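# Fit a sandpaper strip onto a hand sander

## Task

Mount the strip of sandpaper on the hand sander, with each of its two ends held beneath a clamp and the sheet sitting straight and tight against the sander's base on every side.

## Robot and tools

Robot: two arms, left_arm carrying a left hand and right_arm carrying a right hand. Calibrated bases in the scene frame: left_arm at (-0.069, +0.414, 0) m, right_arm at (-0.028, -0.370, 0) m, both nearly unrotated.

Scene frame: origin at table height, halfway between the nominal arm bases; +z is up, +x points out over the table, and left_arm sits on the +y side. Image left/right do not correspond to arm names. Reported positions, orientations (quat_wxyz), velocities and targets all use this frame; printed positions may be off by a few centimetres.

Hand point: a spot fixed to the palm, 0.05 m in front of it and 0.15 m from the wrist flange along the fingers. Its +z runs along straightened fingers, +y leaves the palm, and +x crosses the palm away from the thumb on the right hand but toward the thumb on the left hand. Straight fingertips extend 0.06 to 0.07 m past the point and lie 0.06 m behind it along -y. A wrist bracket on the little-finger side can strike objects, and with fingers level the wrist may hang up to 0.11 m (palm down) or 0.23 m (palm up) below the point and reach the table first.

Row layout (used by execute_actions and move): 28 numbers, each in [-1, 1]. Left arm: dx, dy, dz, rx, ry, rz; then six hand places; then force_limit, speed. Right arm: the same 14 in the same order. Always give all 28 even when one arm is idle. The six hand places hold grasp numbers a, b, c followed by exactly 0, 0, 0 (other values are rejected). a curls index and middle and bends the thumb; b curls ring and little; c swings the thumb in front of the palm. a=b=c=0 is a fully open hand. To hold a grip or leave a hand alone, resend its previous grasp numbers. force_limit runs from about 0 N at -1 to 10 N at +1 (15 N for thumb motors); speed rises from almost nothing at -1 to full at +0.48 and stays full above. Use speed -0.94 or lower for a gentle close. With the thumb in front, the hand can clasp things roughly 0.035 to 0.065 m thick.

Pose numbers are offsets, not poses: scene-frame axes, measured from that arm's Hand target at the start of the action or move. 1.0 equals 0.6 m of travel or 180 degrees of turn; rx, ry, rz form a single rotation vector applied about the hand point. Sending all six as 0 re-asks for the current Hand target (useful when the hand has stalled short of it). The controller limits commanded orientation to 32 degrees from the measured one per step.

execute_actions(actions, cameras): actions is a list of actions; each action is up to 15 rows, one per 1/30 s step, and a short action repeats its final row until 15 steps pass. Every row in an action is offset from the action's starting Hand target, so repeating an offset in a new action moves further. Images appear only when actions is empty or cameras names them (["all"] for every camera).

move(target, speed, blend, stop_force, zero, blocking, cameras): straight-line path for each hand point toward one row, or a list of up to 15 rows, all offsets taken from the same starting Hand targets. speed is the top path speed in m/s, 0.002 to 3.6, default 0.25 (turning up to twice that in rad/s); one value or one per target. blend (m) rounds corners between listed targets; 0 stops at each. stop_force (N, 3 to 120) ends an arm's path when resistance along its motion reaches that level; zero (default true) re-zeroes before moving; blocking=false returns after 0.5 s but cannot be combined with stop_force. Moves last 0.5 to 10 s, ignore obstacles, and can overshoot when fast. The result adds a move: line giving the ending (done, off_target, moving, held, fault) and limits (paced = pose clipped, held = steps withheld). Omit stop_force when backing off a surface you press on.

wait(seconds 0 to 10) lets time pass with commands held. stop brakes a running move. zoom_image(camera, region [x0, y0, x1, y1] in pixels, at most 504 by 504) enlarges part of a camera's newest image. show_instructions shows reference pages. zero_wrist_force(arm: left_arm or right_arm) resets that wrist sensor. finished_scene(scene 1) ends the scene irreversibly; the fitted paper must stay in place without the robot.

Cameras: cam_high, cam_low, cam_end_a, cam_end_b, cam_far (896x504), cam_left_wrist, cam_right_wrist (672x504).

Results: end_effector_position (m), end_effector_quat_wxyz, velocities, Hand target (last commanded pose after clipping), hand_measured, hand_stopped_by (moving, target, force, stalled, fault), hand_load_n (positive when the finger is pushed open; a drop toward 0 signals a lost grip), hand_force_limit, hand_speed, Wrist force and Wrist torque in the end effector's own axes plus the peak since last shown, joint positions and torques, and motor temperatures. Joint velocities may read within noise.

Cautions: arms are stiff, so aiming even slightly past a firm contact can trip a fault, which freezes the arm for 10 s. Net force near 150 N or wrist-joint torque of 25.2 N m causes one. Avoid bumps or presses between the two arms and closing one hand on the other's fingers. Do not knock anything off the table, drop or release moving parts, or hit things hard. Keep paths away from each arm's own base. Motors heat when straining or held stretched; above 85 °C the arm brakes for 30 to 60 s.

Each tool is called after "Request:" as name([rows], argument=value, ...), one row to a line, values as JSON.

Reference images:

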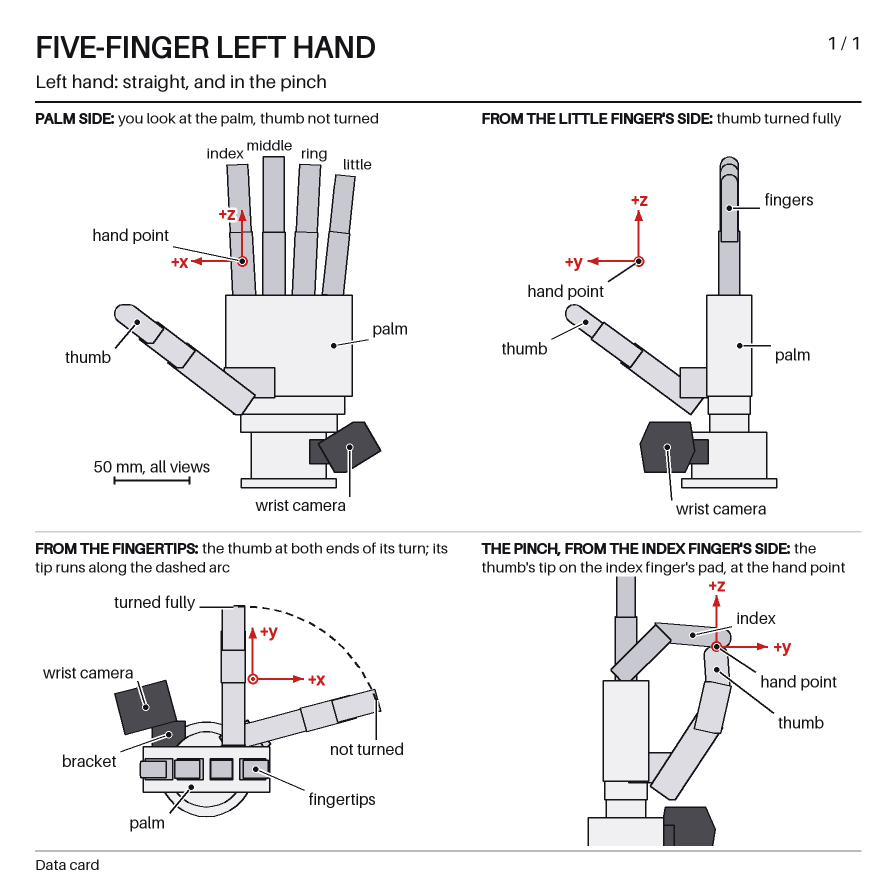

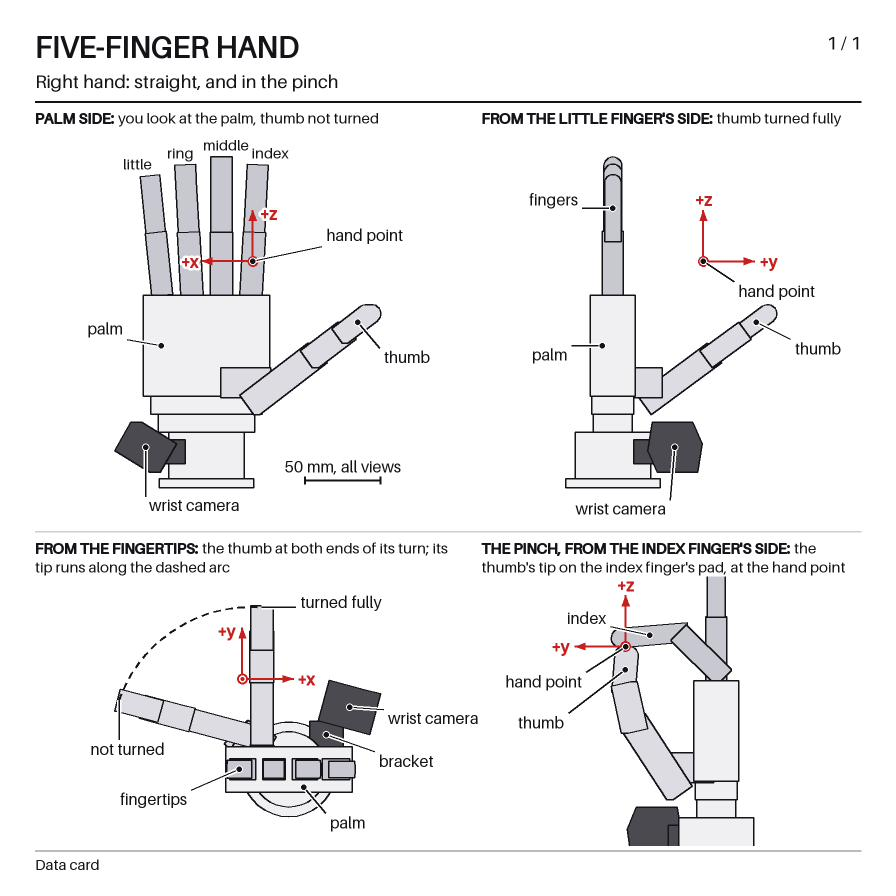

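## Session

Request:
execute_actions(actions=[], cameras=["all"])

Scene clock: 0.00 s.
left_arm: end_effector_position=(+0.2907, +0.2000, +0.1031) hand_measured=(+1.000, +1.000, +1.000, +1.000, +1.000, +1.000) hand_load_n=(+0.0, +0.0, +0.5, +0.0, +0.0, +0.0) hand_stopped_by=(target, target, target, target, target, target) hand_force_limit=0.00 hand_speed=-0.80 end_effector_quat_wxyz=(+0.246, +0.806, -0.538, -0.033) | right_arm: end_effector_position=(+0.5067, -0.0334, +0.3382) hand_measured=(+1.000, +1.000, +1.000, +1.000, +1.000, +1.000) hand_load_n=(+0.0, +0.0, +0.0, +0.0, +0.0, +0.0) hand_stopped_by=(target, target, target, target, target, target) hand_force_limit=0.00 hand_speed=-0.80 end_effector_quat_wxyz=(+0.490, -0.490, +0.627, -0.355)
Joint positions: left_arm=[3.302 -2.215 -1.616 1.874 -1.244 2.929] | right_arm=[0.412 -1.489 1.586 0.194 1.938 -2.755]
Joint velocities: within noise
Joint torques (N m): no reading
Motor temperatures (°C): left_arm=[35 34 35 39 45 45] | right_arm=[35 38 36 40 43 49]
Wrist force (N): no reading
Wrist torque (N m): no reading
Wrist force, peak (N): no reading
Hand target: left_arm +0.2907, +0.2000, +0.1031; +0.246, +0.806, -0.538, -0.033 | right_arm +0.5067, -0.0334, +0.3382; +0.490, -0.490, +0.627, -0.355

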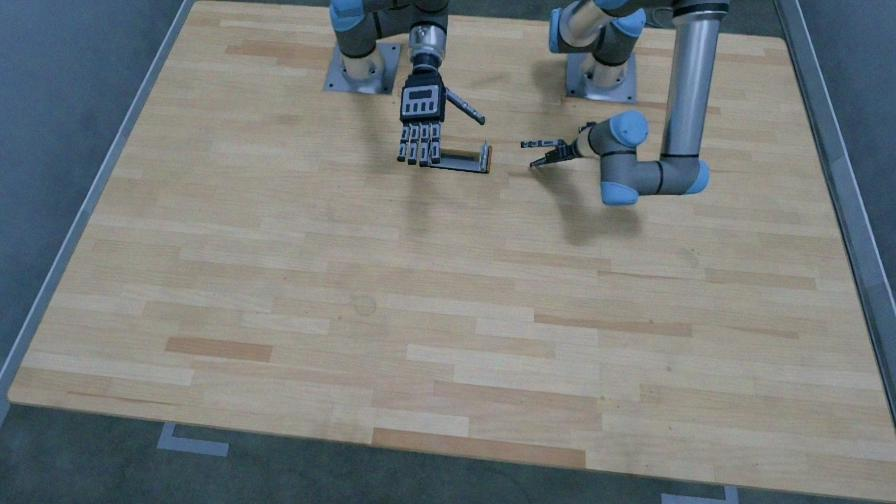

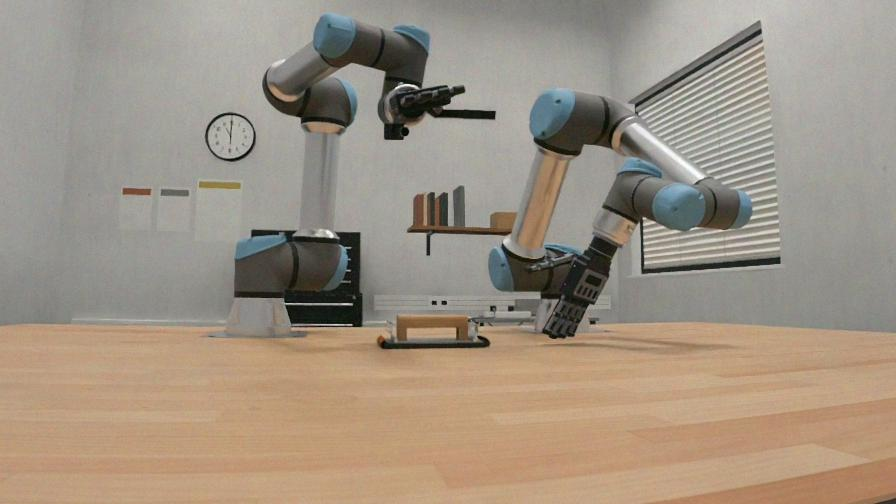

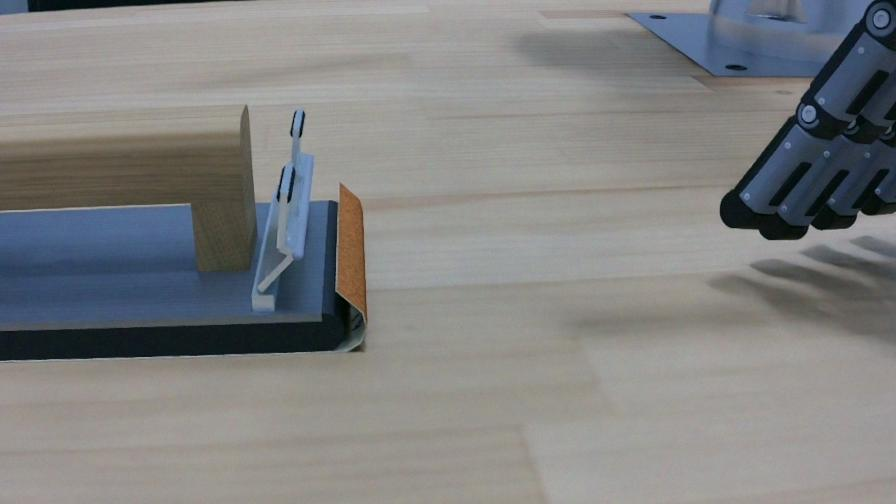

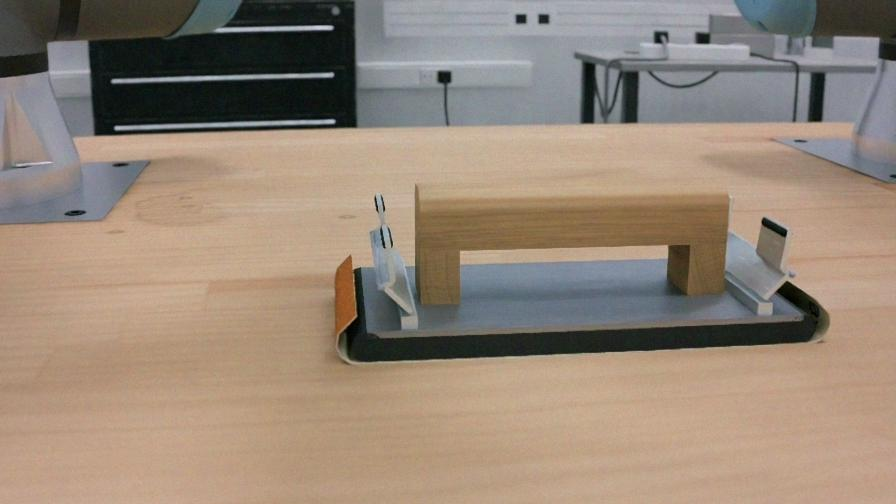

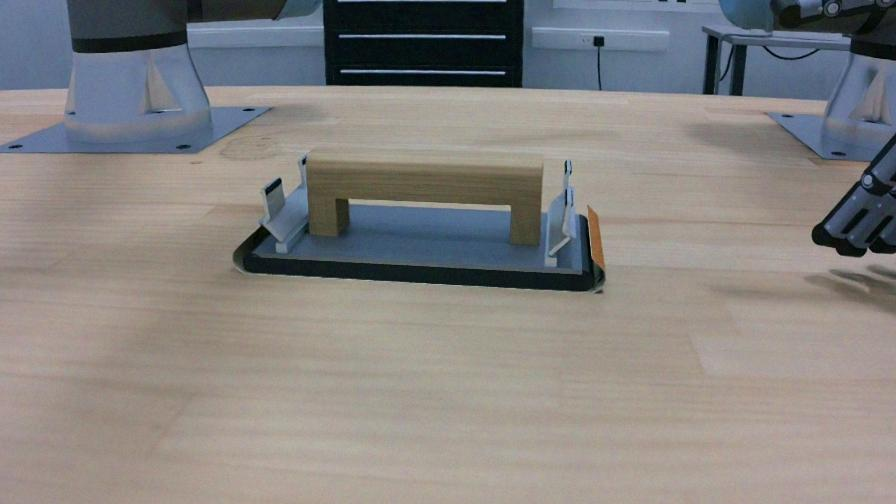

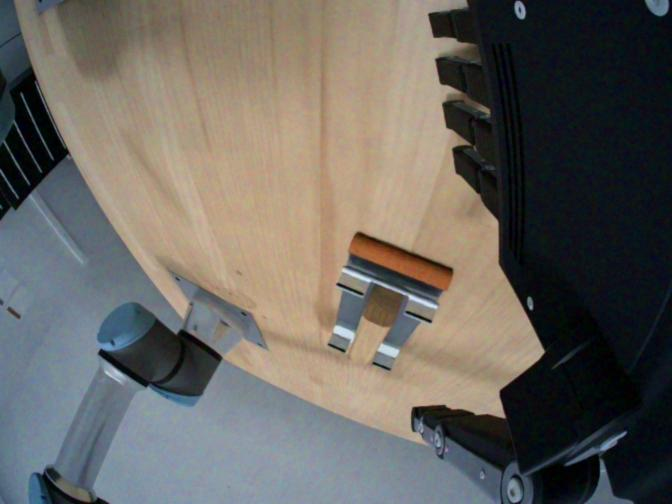

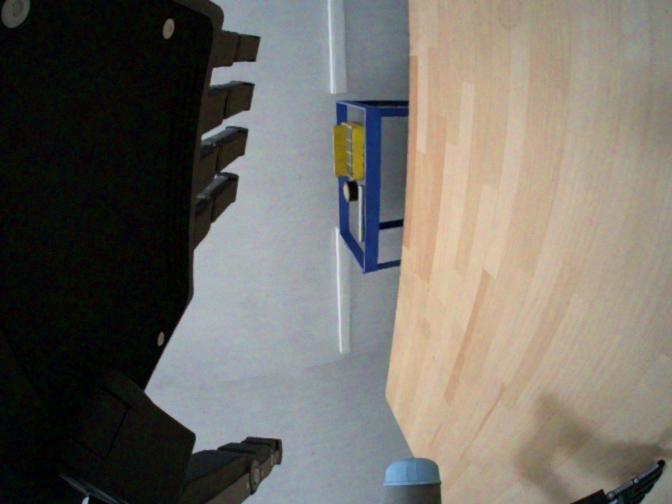

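Request:
zoom_image(camera="cam_end_b", region=[310, 160, 600, 380])

Request:
zoom_image(camera="cam_end_b", region=[600, 160, 890, 380])

Request:
zoom_image(camera="cam_end_a", region=[150, 80, 450, 380])

Request:
zoom_image(camera="cam_left_wrist", region=[300, 210, 480, 390])

Request:
zoom_image(camera="cam_far", region=[220, 130, 420, 310])

Request:
zoom_image(camera="cam_far", region=[450, 130, 650, 310])

Scaled by 1.738 from the camera's 896x504 image, which has a finer 1280x720 frame.

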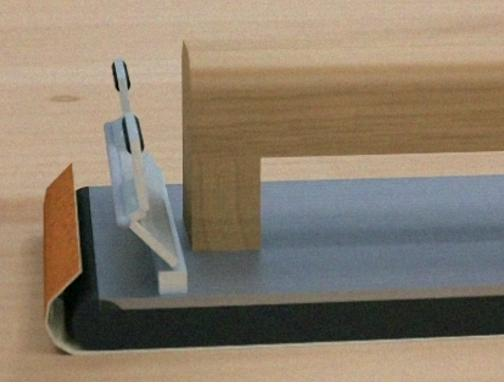

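Scaled by 1.738 from the camera's 896x504 image, which has a finer 1280x720 frame.

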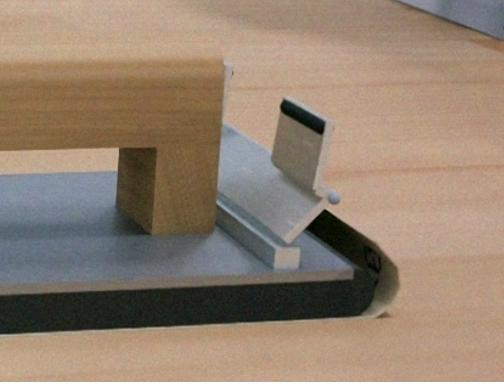

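Scaled by 1.680 from the camera's 896x504 image, which has a finer 1280x720 frame.

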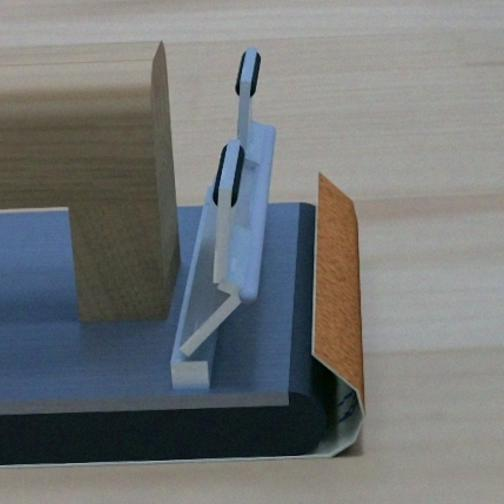

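Scaled by 2.800 from the camera's 672x504 image, which has a finer 960x720 frame.

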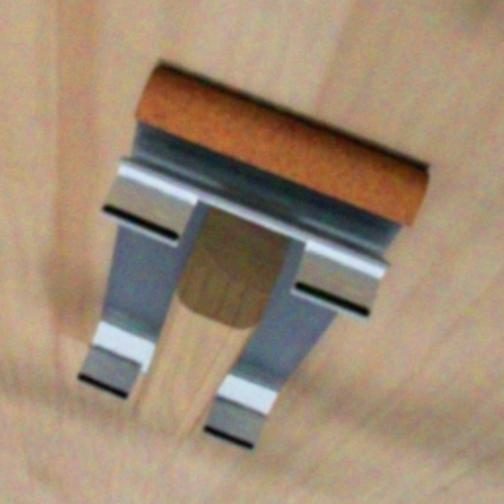

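Scaled by 2.520 from the camera's 896x504 image, which has a finer 1280x720 frame.

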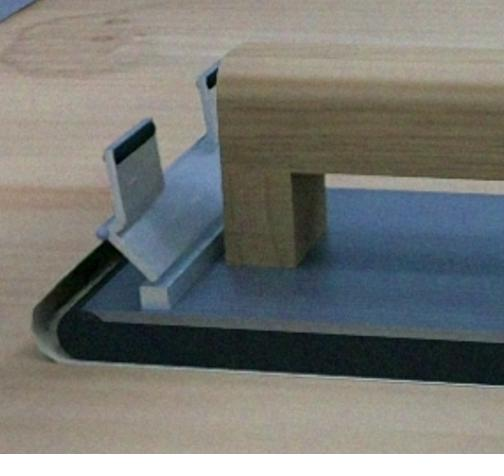

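Scaled by 2.520 from the camera's 896x504 image, which has a finer 1280x720 frame.

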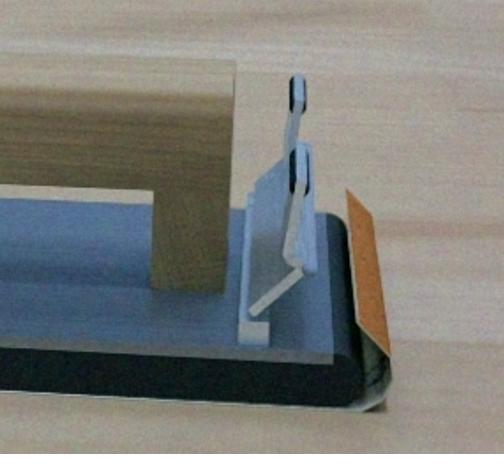

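Request:
move(target=[0.0922, -0.1, 0.1615, 0.1676, -0.0225, 0.366, 0, 0, 0, 0, 0, 0, 0, -0.8, -0.268, -0.30, -0.08, 0.259, 0.3575, -0.3575, 0, 0, 0, 0, 0, 0, 0, -0.8], speed=0.25, cameras=["all"])

Scene clock: 103.70 s.
left_arm: end_effector_position=(+0.3460, +0.1400, +0.2000) hand_measured=(+1.000, +1.000, +1.000, +1.000, +1.000, +1.000) hand_load_n=(+0.0, +0.0, +0.0, +0.0, +0.0, +0.0) hand_stopped_by=(target, target, target, target, target, target) hand_force_limit=0.00 hand_speed=-0.80 end_effector_quat_wxyz=(+0.000, +1.000, -0.001, +0.000) | right_arm: end_effector_position=(+0.3459, -0.2134, +0.2902) hand_measured=(+1.000, +1.000, +1.000, +1.000, +1.000, +1.000) hand_load_n=(+0.0, -0.5, +0.0, +0.0, +0.0, +0.0) hand_stopped_by=(target, target, target, target, target, target) hand_force_limit=0.00 hand_speed=-0.80 end_effector_quat_wxyz=(+0.000, -0.001, +1.000, +0.000)
Joint positions: left_arm=[2.986 -1.915 -1.517 1.861 -1.571 1.373] | right_arm=[-0.114 -1.475 1.59 1.456 1.571 -1.681]
Joint torques (N m): left_arm=[-7.53 24.12 26.03 -5.36 -2.03 -2.24] | right_arm=[-9.58 -34.18 -9.6 3.54 -2.89 -1.47]
Wrist force (N): left_arm=[0.1 -0.8 -0.3] | right_arm=[-0.4 -2.9 2.3]
Wrist torque (N m): left_arm=[-0.12 0.00 -0.03] | right_arm=[-0.46 -0.02 0.01]
Wrist force, peak (N): left_arm=[-0.4 -1.0 0.2] | right_arm=[-0.2 -3.8 1.9]
Hand target: left_arm +0.3460, +0.1400, +0.2000; +0.000, +1.000, -0.001, +0.000 | right_arm +0.3459, -0.2134, +0.2902; +0.000, -0.001, +1.000, +0.000
Off the commanded pose: left_arm 0.000 m, 0 deg | right_arm 0.000 m, 0 deg.
move: done
camera_calibration:
cam_left_wrist: T_world_to_cam=[[0.277852, 0.959948, -0.0360271, -0.217984], [0.812932, -0.214986, 0.541223, -0.367744], [0.511801, -0.179667, -0.840107, 0.128937], [0, 0, 0, 1]] pos_world=[0.293528, 0.153359, 0.2995]
cam_right_wrist: T_world_to_cam=[[-0.245545, 0.969382, 0.00232176, 0.294052], [0.844482, 0.212731, 0.491523, -0.385765], [0.47598, 0.122652, -0.870861, 0.229621], [0, 0, 0, 1]] pos_world=[0.28868, -0.231148, 0.388898]

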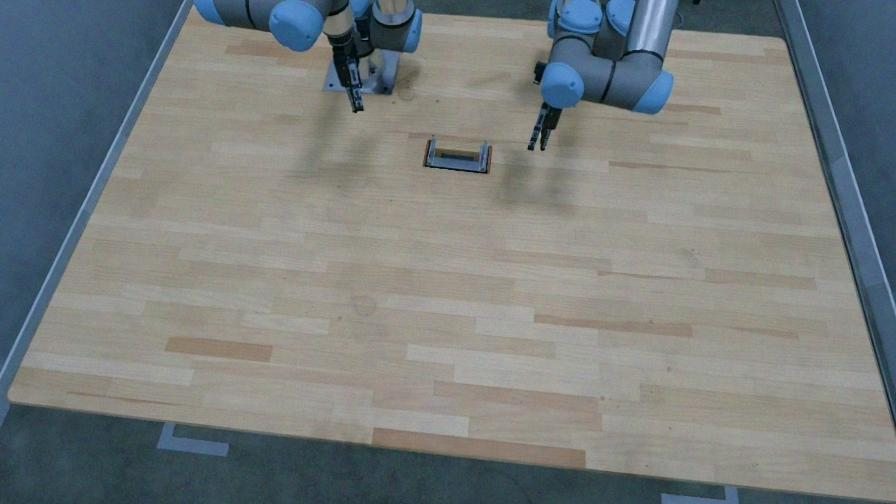

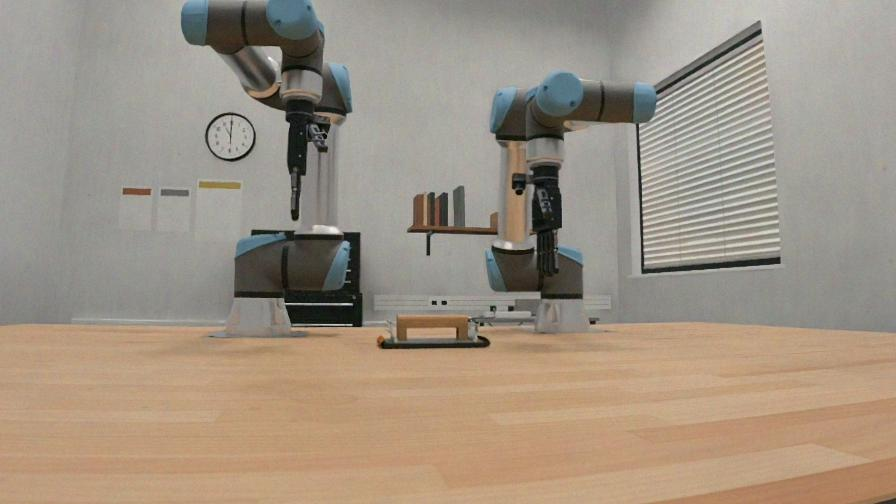

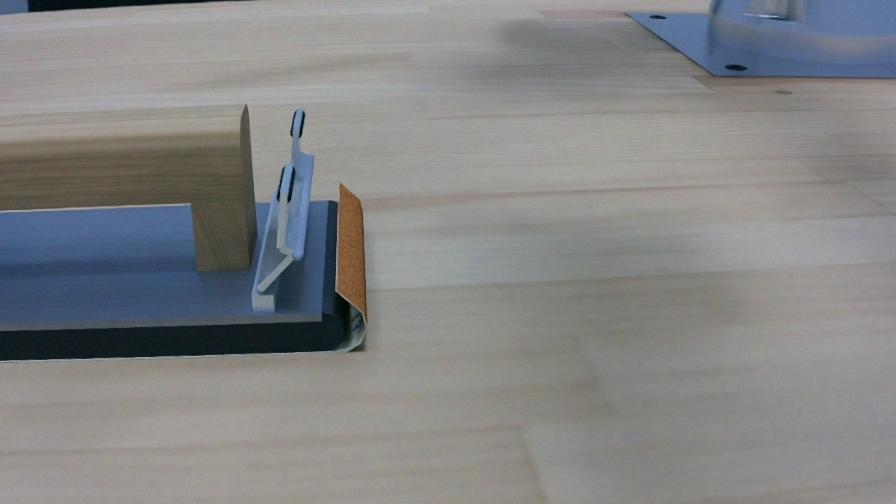

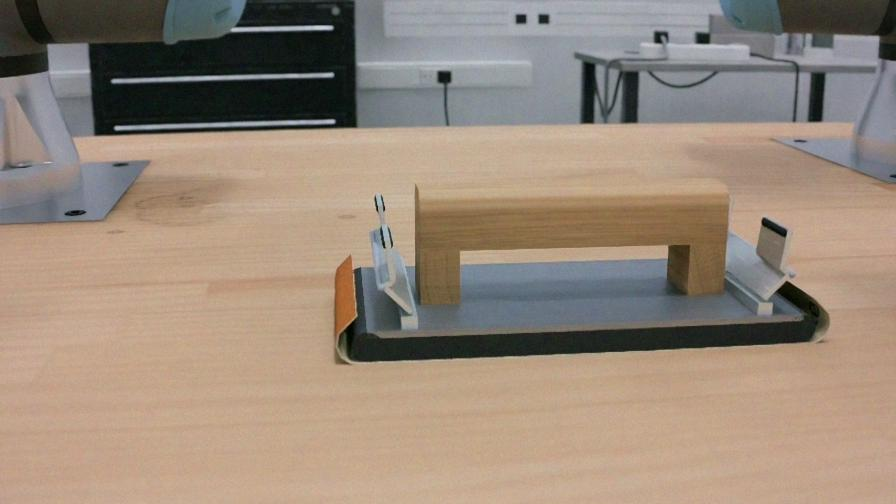

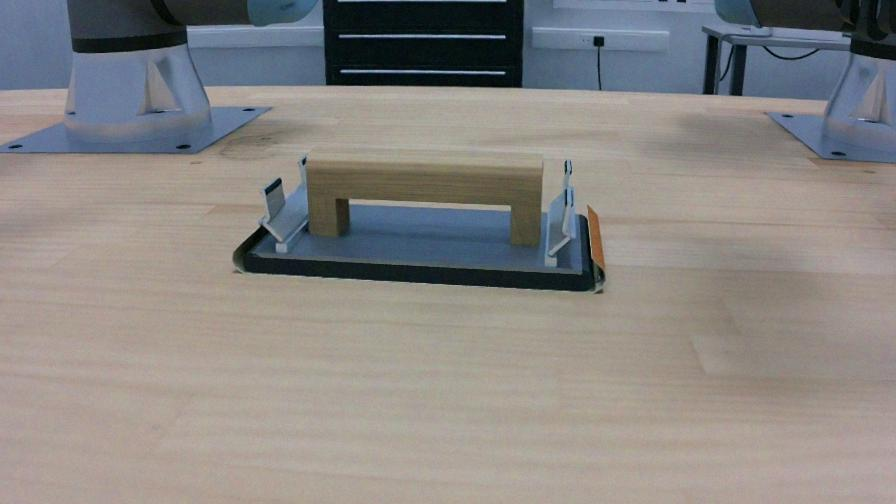

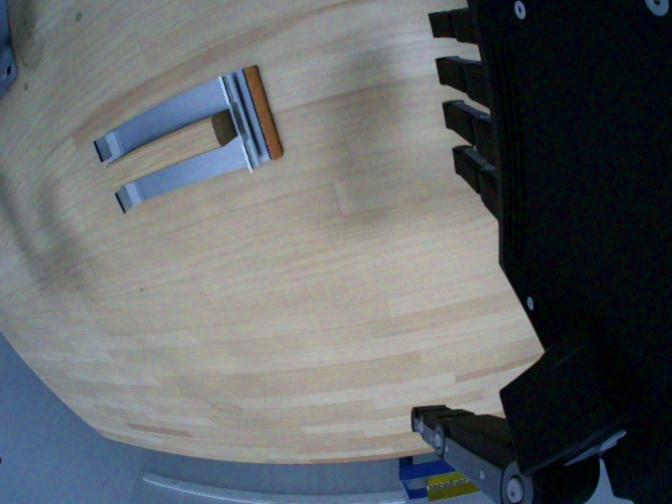

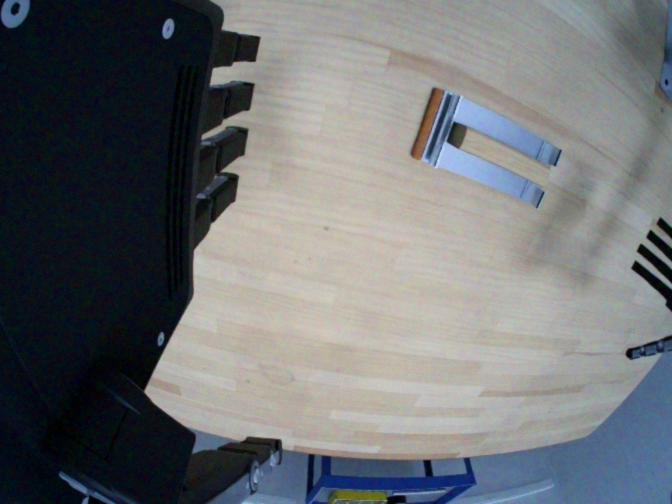

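Request:
zoom_image(camera="cam_left_wrist", region=[80, 50, 300, 220])

Request:
zoom_image(camera="cam_right_wrist", region=[390, 70, 580, 220])

Request:
zoom_image(camera="cam_high", region=[410, 120, 510, 190])

Scaled by 2.291 from the camera's 672x504 image, which has a finer 960x720 frame.

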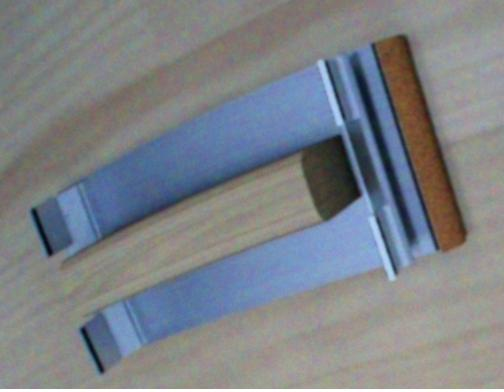

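Scaled by 2.653 from the camera's 672x504 image, which has a finer 960x720 frame.

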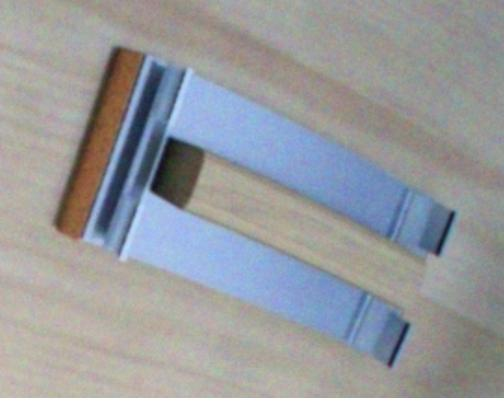

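Scaled by 5.040 from the camera's 896x504 image, which has a finer 1280x720 frame.

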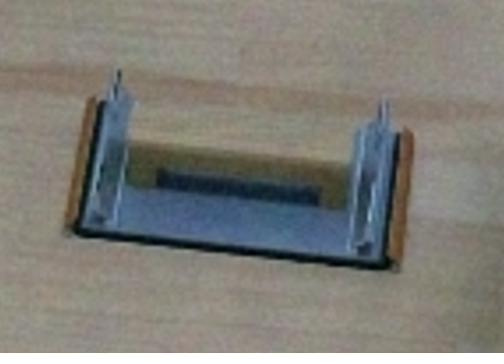

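Request:
zoom_image(camera="cam_end_a", region=[240, 90, 390, 240])

Request:
zoom_image(camera="cam_end_a", region=[240, 220, 390, 370])

Request:
zoom_image(camera="cam_end_b", region=[320, 180, 520, 380])

Request:
zoom_image(camera="cam_end_b", region=[690, 180, 850, 360])

Scaled by 3.360 from the camera's 896x504 image, which has a finer 1280x720 frame.

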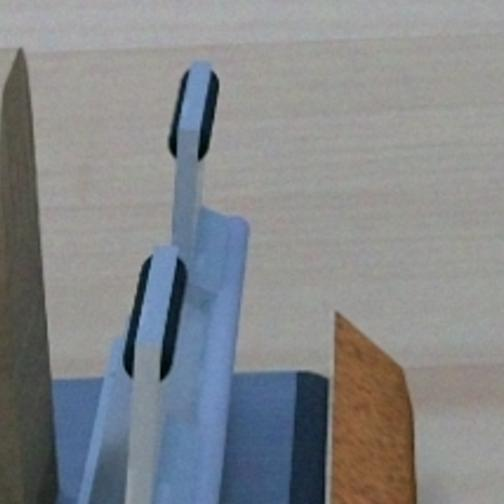

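Scaled by 3.360 from the camera's 896x504 image, which has a finer 1280x720 frame.

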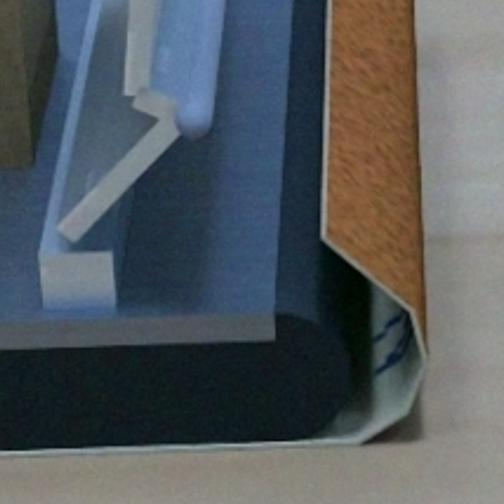

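Scaled by 2.520 from the camera's 896x504 image, which has a finer 1280x720 frame.

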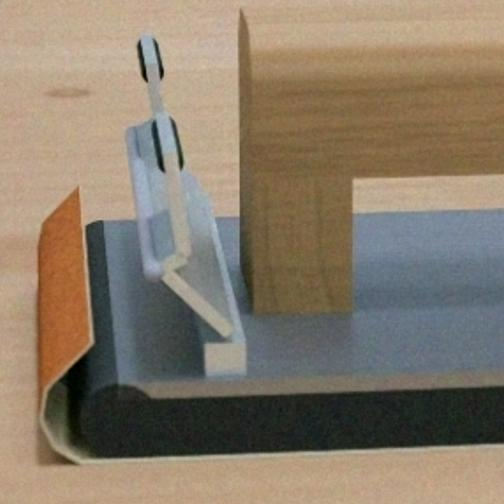

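Scaled by 2.800 from the camera's 896x504 image, which has a finer 1280x720 frame.

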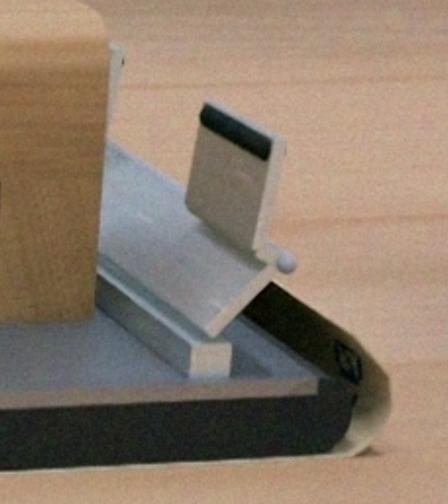

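Request:
move([
  [-0.01, 0.0, -0.1167, -0.1667, 0, 0, 0, 0, 0, 0, 0, 0, 0, -0.8, 0, 0, 0, 0, 0, 0, 0, 0, 0, 0, 0, 0, 0, -0.8],
  [-0.01, -0.0817, -0.169, -0.1667, 0, 0, 0, 0, 0, 0, 0, 0, 0, -0.8, 0, 0, 0, 0, 0, 0, 0, 0, 0, 0, 0, 0, 0, -0.8],
], speed=0.15, blend=0.02, cameras=["cam_end_a", "cam_end_b", "cam_far", "cam_high", "cam_left_wrist", "cam_right_wrist"])

Scene clock: 179.77 s.
left_arm: end_effector_position=(+0.3400, +0.0910, +0.0986) hand_measured=(+1.000, +1.000, +1.000, +1.000, +1.000, +1.000) hand_load_n=(+0.0, +0.0, +0.0, +0.0, +0.0, +0.0) hand_stopped_by=(target, target, target, target, target, target) hand_force_limit=0.00 hand_speed=-0.80 end_effector_quat_wxyz=(+0.259, +0.966, -0.001, +0.000) | right_arm: end_effector_position=(+0.3459, -0.2134, +0.2902) hand_measured=(+1.000, +1.000, +1.000, +1.000, +1.000, +1.000) hand_load_n=(+0.0, +0.0, +0.0, +0.5, +0.0, +0.0) hand_stopped_by=(target, target, target, target, target, target) hand_force_limit=0.00 hand_speed=-0.80 end_effector_quat_wxyz=(+0.000, -0.001, +1.000, +0.000)
Joint positions: left_arm=[3.153 -2.026 -1.83 2.304 -1.048 1.535] | right_arm=[-0.114 -1.475 1.59 1.456 1.571 -1.681]
Joint torques (N m): left_arm=[-8.97 24.91 23 0.24 -1.17 -2.6] | right_arm=[-9.42 -33.83 -9.69 3.53 -2.77 -1.36]
Wrist force (N): left_arm=[-0.4 -0.2 -0.2] | right_arm=[-0.3 -2.8 2.1]
Wrist torque (N m): left_arm=[-0.05 0.06 -0.01] | right_arm=[-0.44 -0.04 0.02]
Wrist force, peak (N): left_arm=[0.0 -1.2 -0.8] | right_arm=[-0.4 -3.3 2.5]
Hand target: left_arm +0.3400, +0.0909, +0.0986; +0.259, +0.966, -0.001, +0.000 | right_arm +0.3459, -0.2134, +0.2902; +0.000, -0.001, +1.000, +0.000
Off the commanded pose: left_arm 0.000 m, 0 deg | right_arm 0.000 m, 0 deg.
move: done
camera_calibration:
cam_left_wrist: T_world_to_cam=[[0.27778, 0.813291, -0.51127, -0.112675], [0.812895, 0.0846005, 0.576233, -0.349239], [0.511898, -0.575674, -0.63762, 0.0540438], [0, 0, 0, 1]] pos_world=[0.287528, 0.152295, 0.178095]
cam_right_wrist: T_world_to_cam=[[-0.245463, 0.969403, 0.00236786, 0.294015], [0.844506, 0.212637, 0.491524, -0.385794], [0.475981, 0.12265, -0.870861, 0.229621], [0, 0, 0, 1]] pos_world=[0.28868, -0.231148, 0.388898]
Images, in order (width x height): cam_high 896x504, cam_end_a 896x504, cam_end_b 896x504, cam_far 896x504, cam_left_wrist 672x504, cam_right_wrist 672x504.

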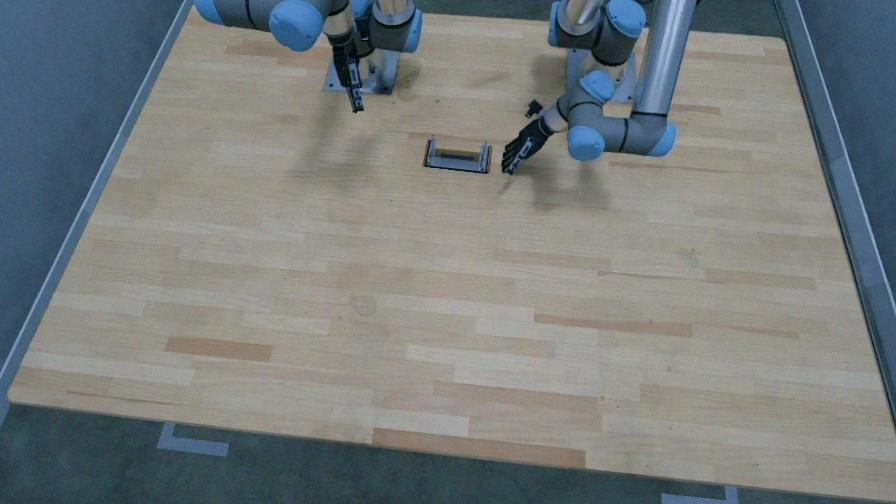

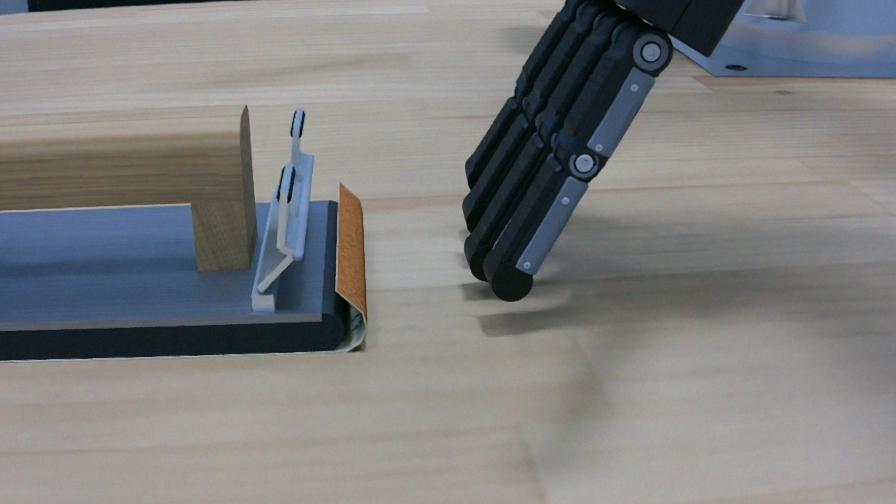

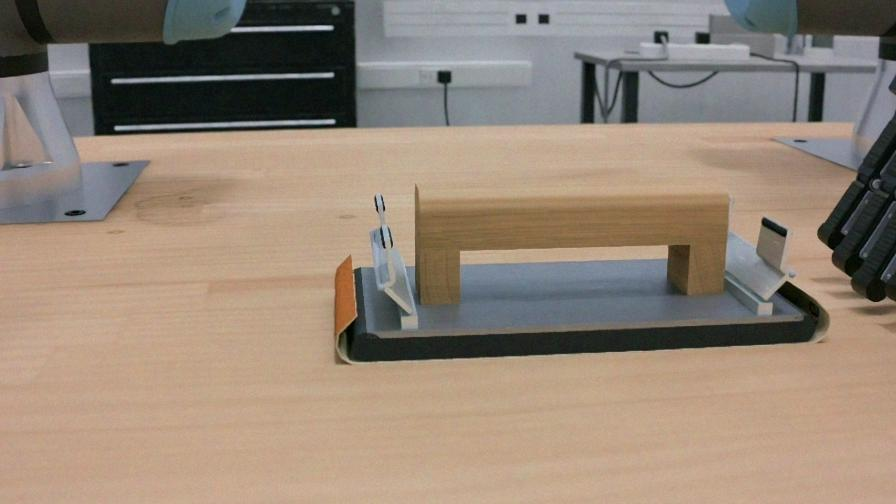

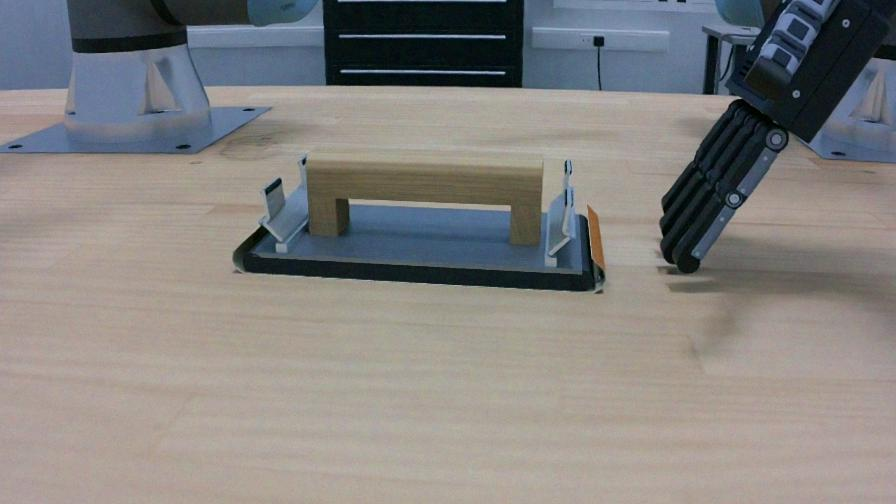

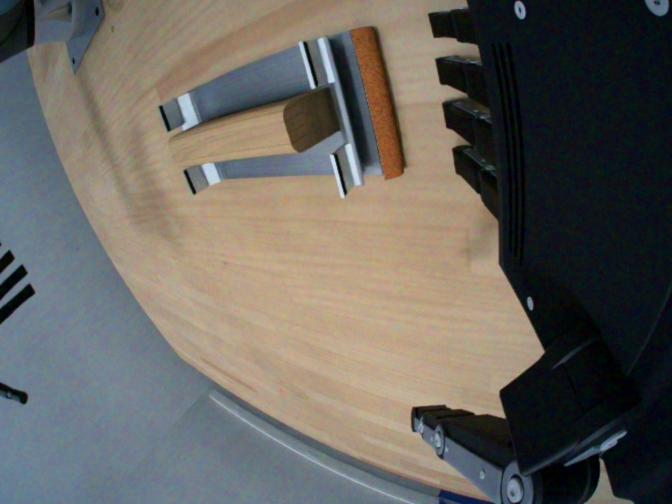

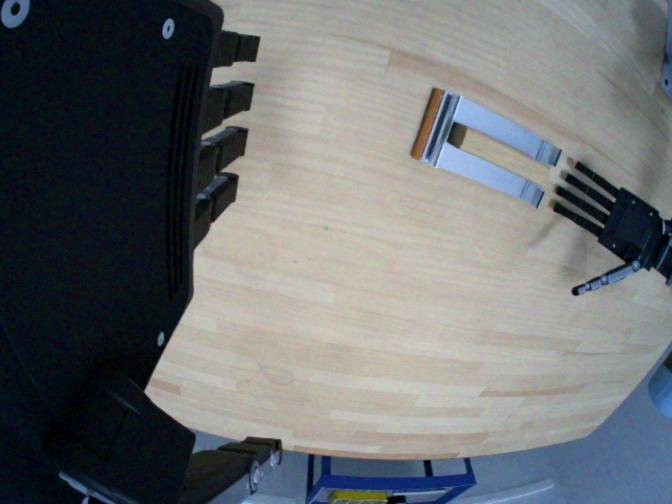

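Request:
zoom_image(camera="cam_left_wrist", region=[280, 10, 500, 230])

Request:
zoom_image(camera="cam_right_wrist", region=[400, 70, 640, 310])

Scaled by 2.291 from the camera's 672x504 image, which has a finer 960x720 frame.

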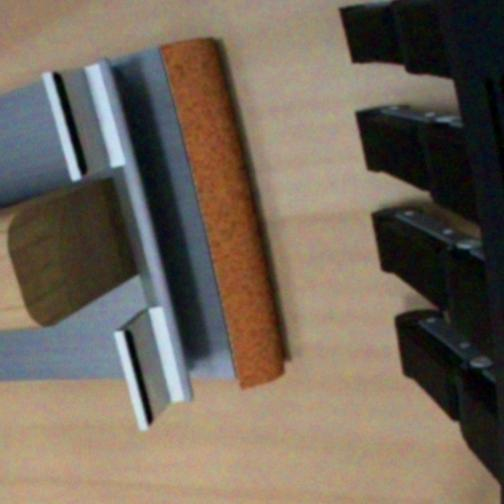

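Scaled by 2.100 from the camera's 672x504 image, which has a finer 960x720 frame.

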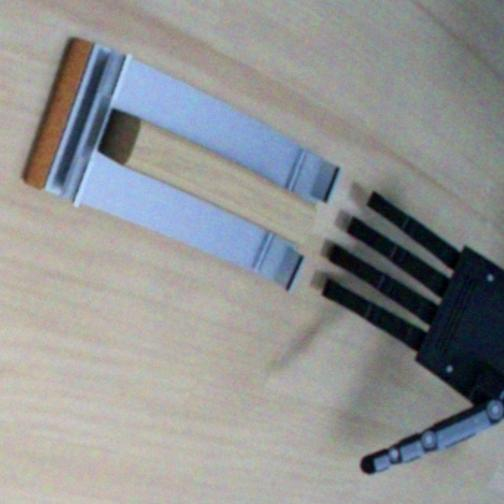

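Request:
move(target=[0, -0.0433, 0, 0, 0, 0, 0, 0, 0, 0, 0, 0, 0, -0.8, 0, 0, 0, 0, 0, 0, 0, 0, 0, 0, 0, 0, 0, -0.8], speed=0.05, cameras=["cam_end_a", "cam_end_b", "cam_left_wrist"])

Request:
zoom_image(camera="cam_end_a", region=[240, 170, 440, 370])

Request:
zoom_image(camera="cam_left_wrist", region=[320, 10, 500, 190])

Scene clock: 194.63 s.
left_arm: end_effector_position=(+0.3400, +0.0650, +0.0986) hand_measured=(+1.000, +1.000, +1.000, +1.000, +1.000, +1.000) hand_load_n=(+0.0, +0.0, +0.0, +0.0, +0.0, +0.0) hand_stopped_by=(target, target, target, target, target, target) hand_force_limit=0.00 hand_speed=-0.80 end_effector_quat_wxyz=(+0.259, +0.966, -0.001, +0.000) | right_arm: end_effector_position=(+0.3459, -0.2134, +0.2902) hand_measured=(+1.000, +1.000, +1.000, +1.000, +1.000, +1.000) hand_load_n=(+0.0, +0.0, +0.0, +0.0, +0.0, +0.0) hand_stopped_by=(target, target, target, target, target, target) hand_force_limit=0.00 hand_speed=-0.80 end_effector_quat_wxyz=(+0.000, -0.001, +1.000, +0.000)
Joint positions: left_arm=[3.086 -2.04 -1.796 2.321 -1.051 1.458] | right_arm=[-0.114 -1.475 1.59 1.456 1.571 -1.681]
Joint torques (N m): left_arm=[-7.09 25.82 22.59 0.19 -1.16 -2.27] | right_arm=[-8.69 -34.72 -9.07 3.31 -2.77 -1.41]
Wrist force (N): left_arm=[-0.4 -0.1 0.0] | right_arm=[-0.1 -3.2 2.0]
Wrist torque (N m): left_arm=[-0.04 0.06 -0.03] | right_arm=[-0.49 -0.06 0.02]
Wrist force, peak (N): left_arm=[-0.4 -0.7 0.0] | right_arm=[-0.7 -3.4 2.2]
Hand target: left_arm +0.3400, +0.0650, +0.0986; +0.259, +0.966, -0.001, +0.000 | right_arm +0.3459, -0.2134, +0.2902; +0.000, -0.001, +1.000, +0.000
Off the commanded pose: left_arm 0.000 m, 0 deg | right_arm 0.000 m, 0 deg.
move: done
camera_calibration:
cam_left_wrist: T_world_to_cam=[[0.277794, 0.813275, -0.511288, -0.0915284], [0.812937, 0.0845535, 0.576181, -0.347036], [0.511825, -0.575704, -0.637652, 0.0391067], [0, 0, 0, 1]] pos_world=[0.287528, 0.126295, 0.178094]
Images, in order (width x height): cam_end_a 896x504, cam_end_b 896x504, cam_left_wrist 672x504.

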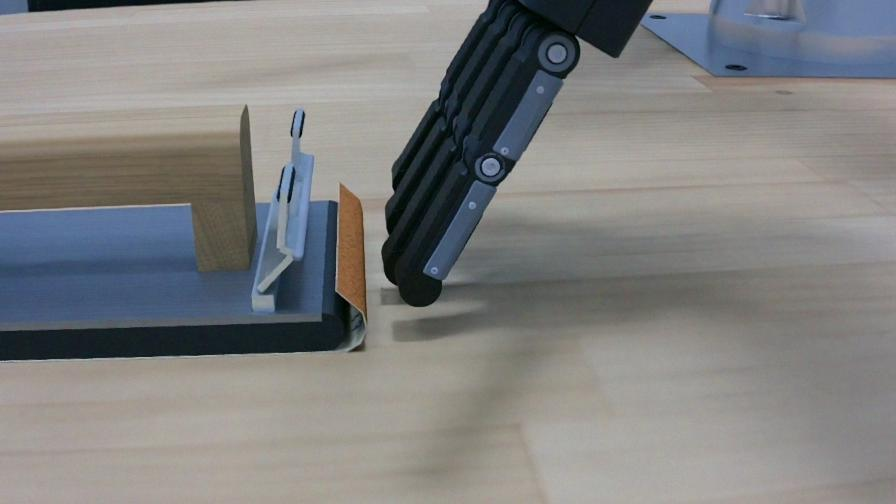

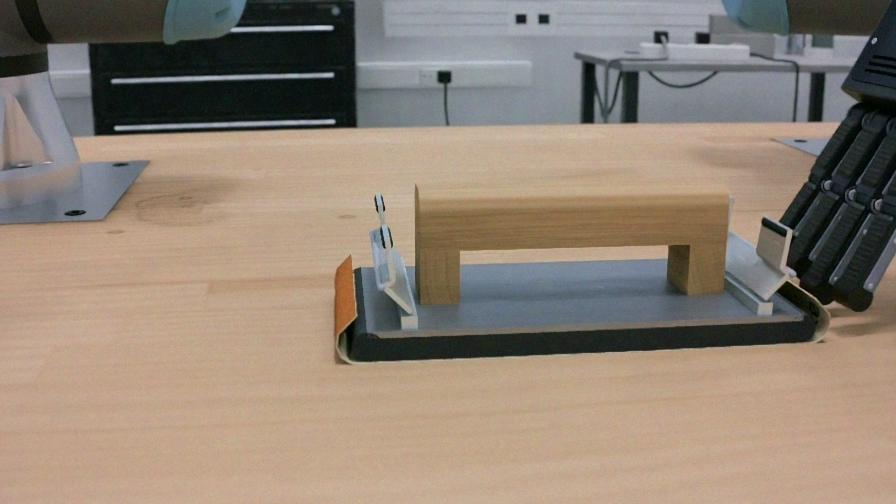

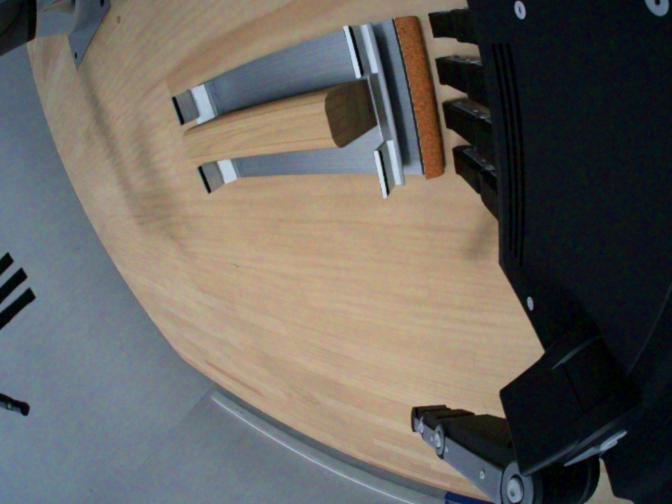

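Scaled by 2.520 from the camera's 896x504 image, which has a finer 1280x720 frame.

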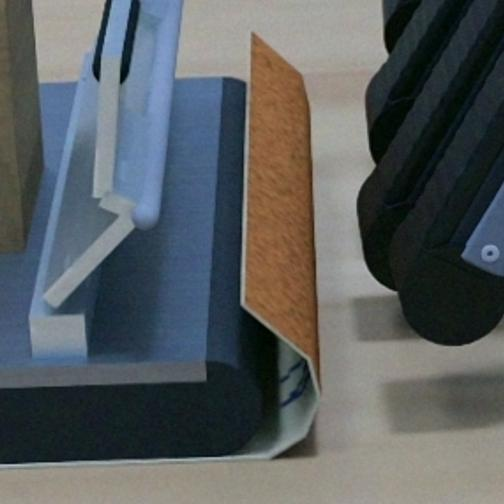

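Scaled by 2.800 from the camera's 672x504 image, which has a finer 960x720 frame.

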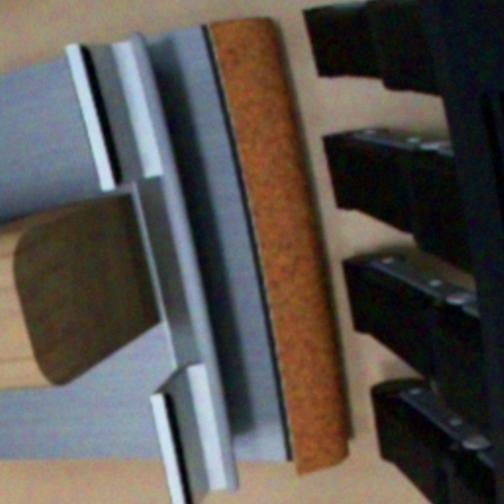

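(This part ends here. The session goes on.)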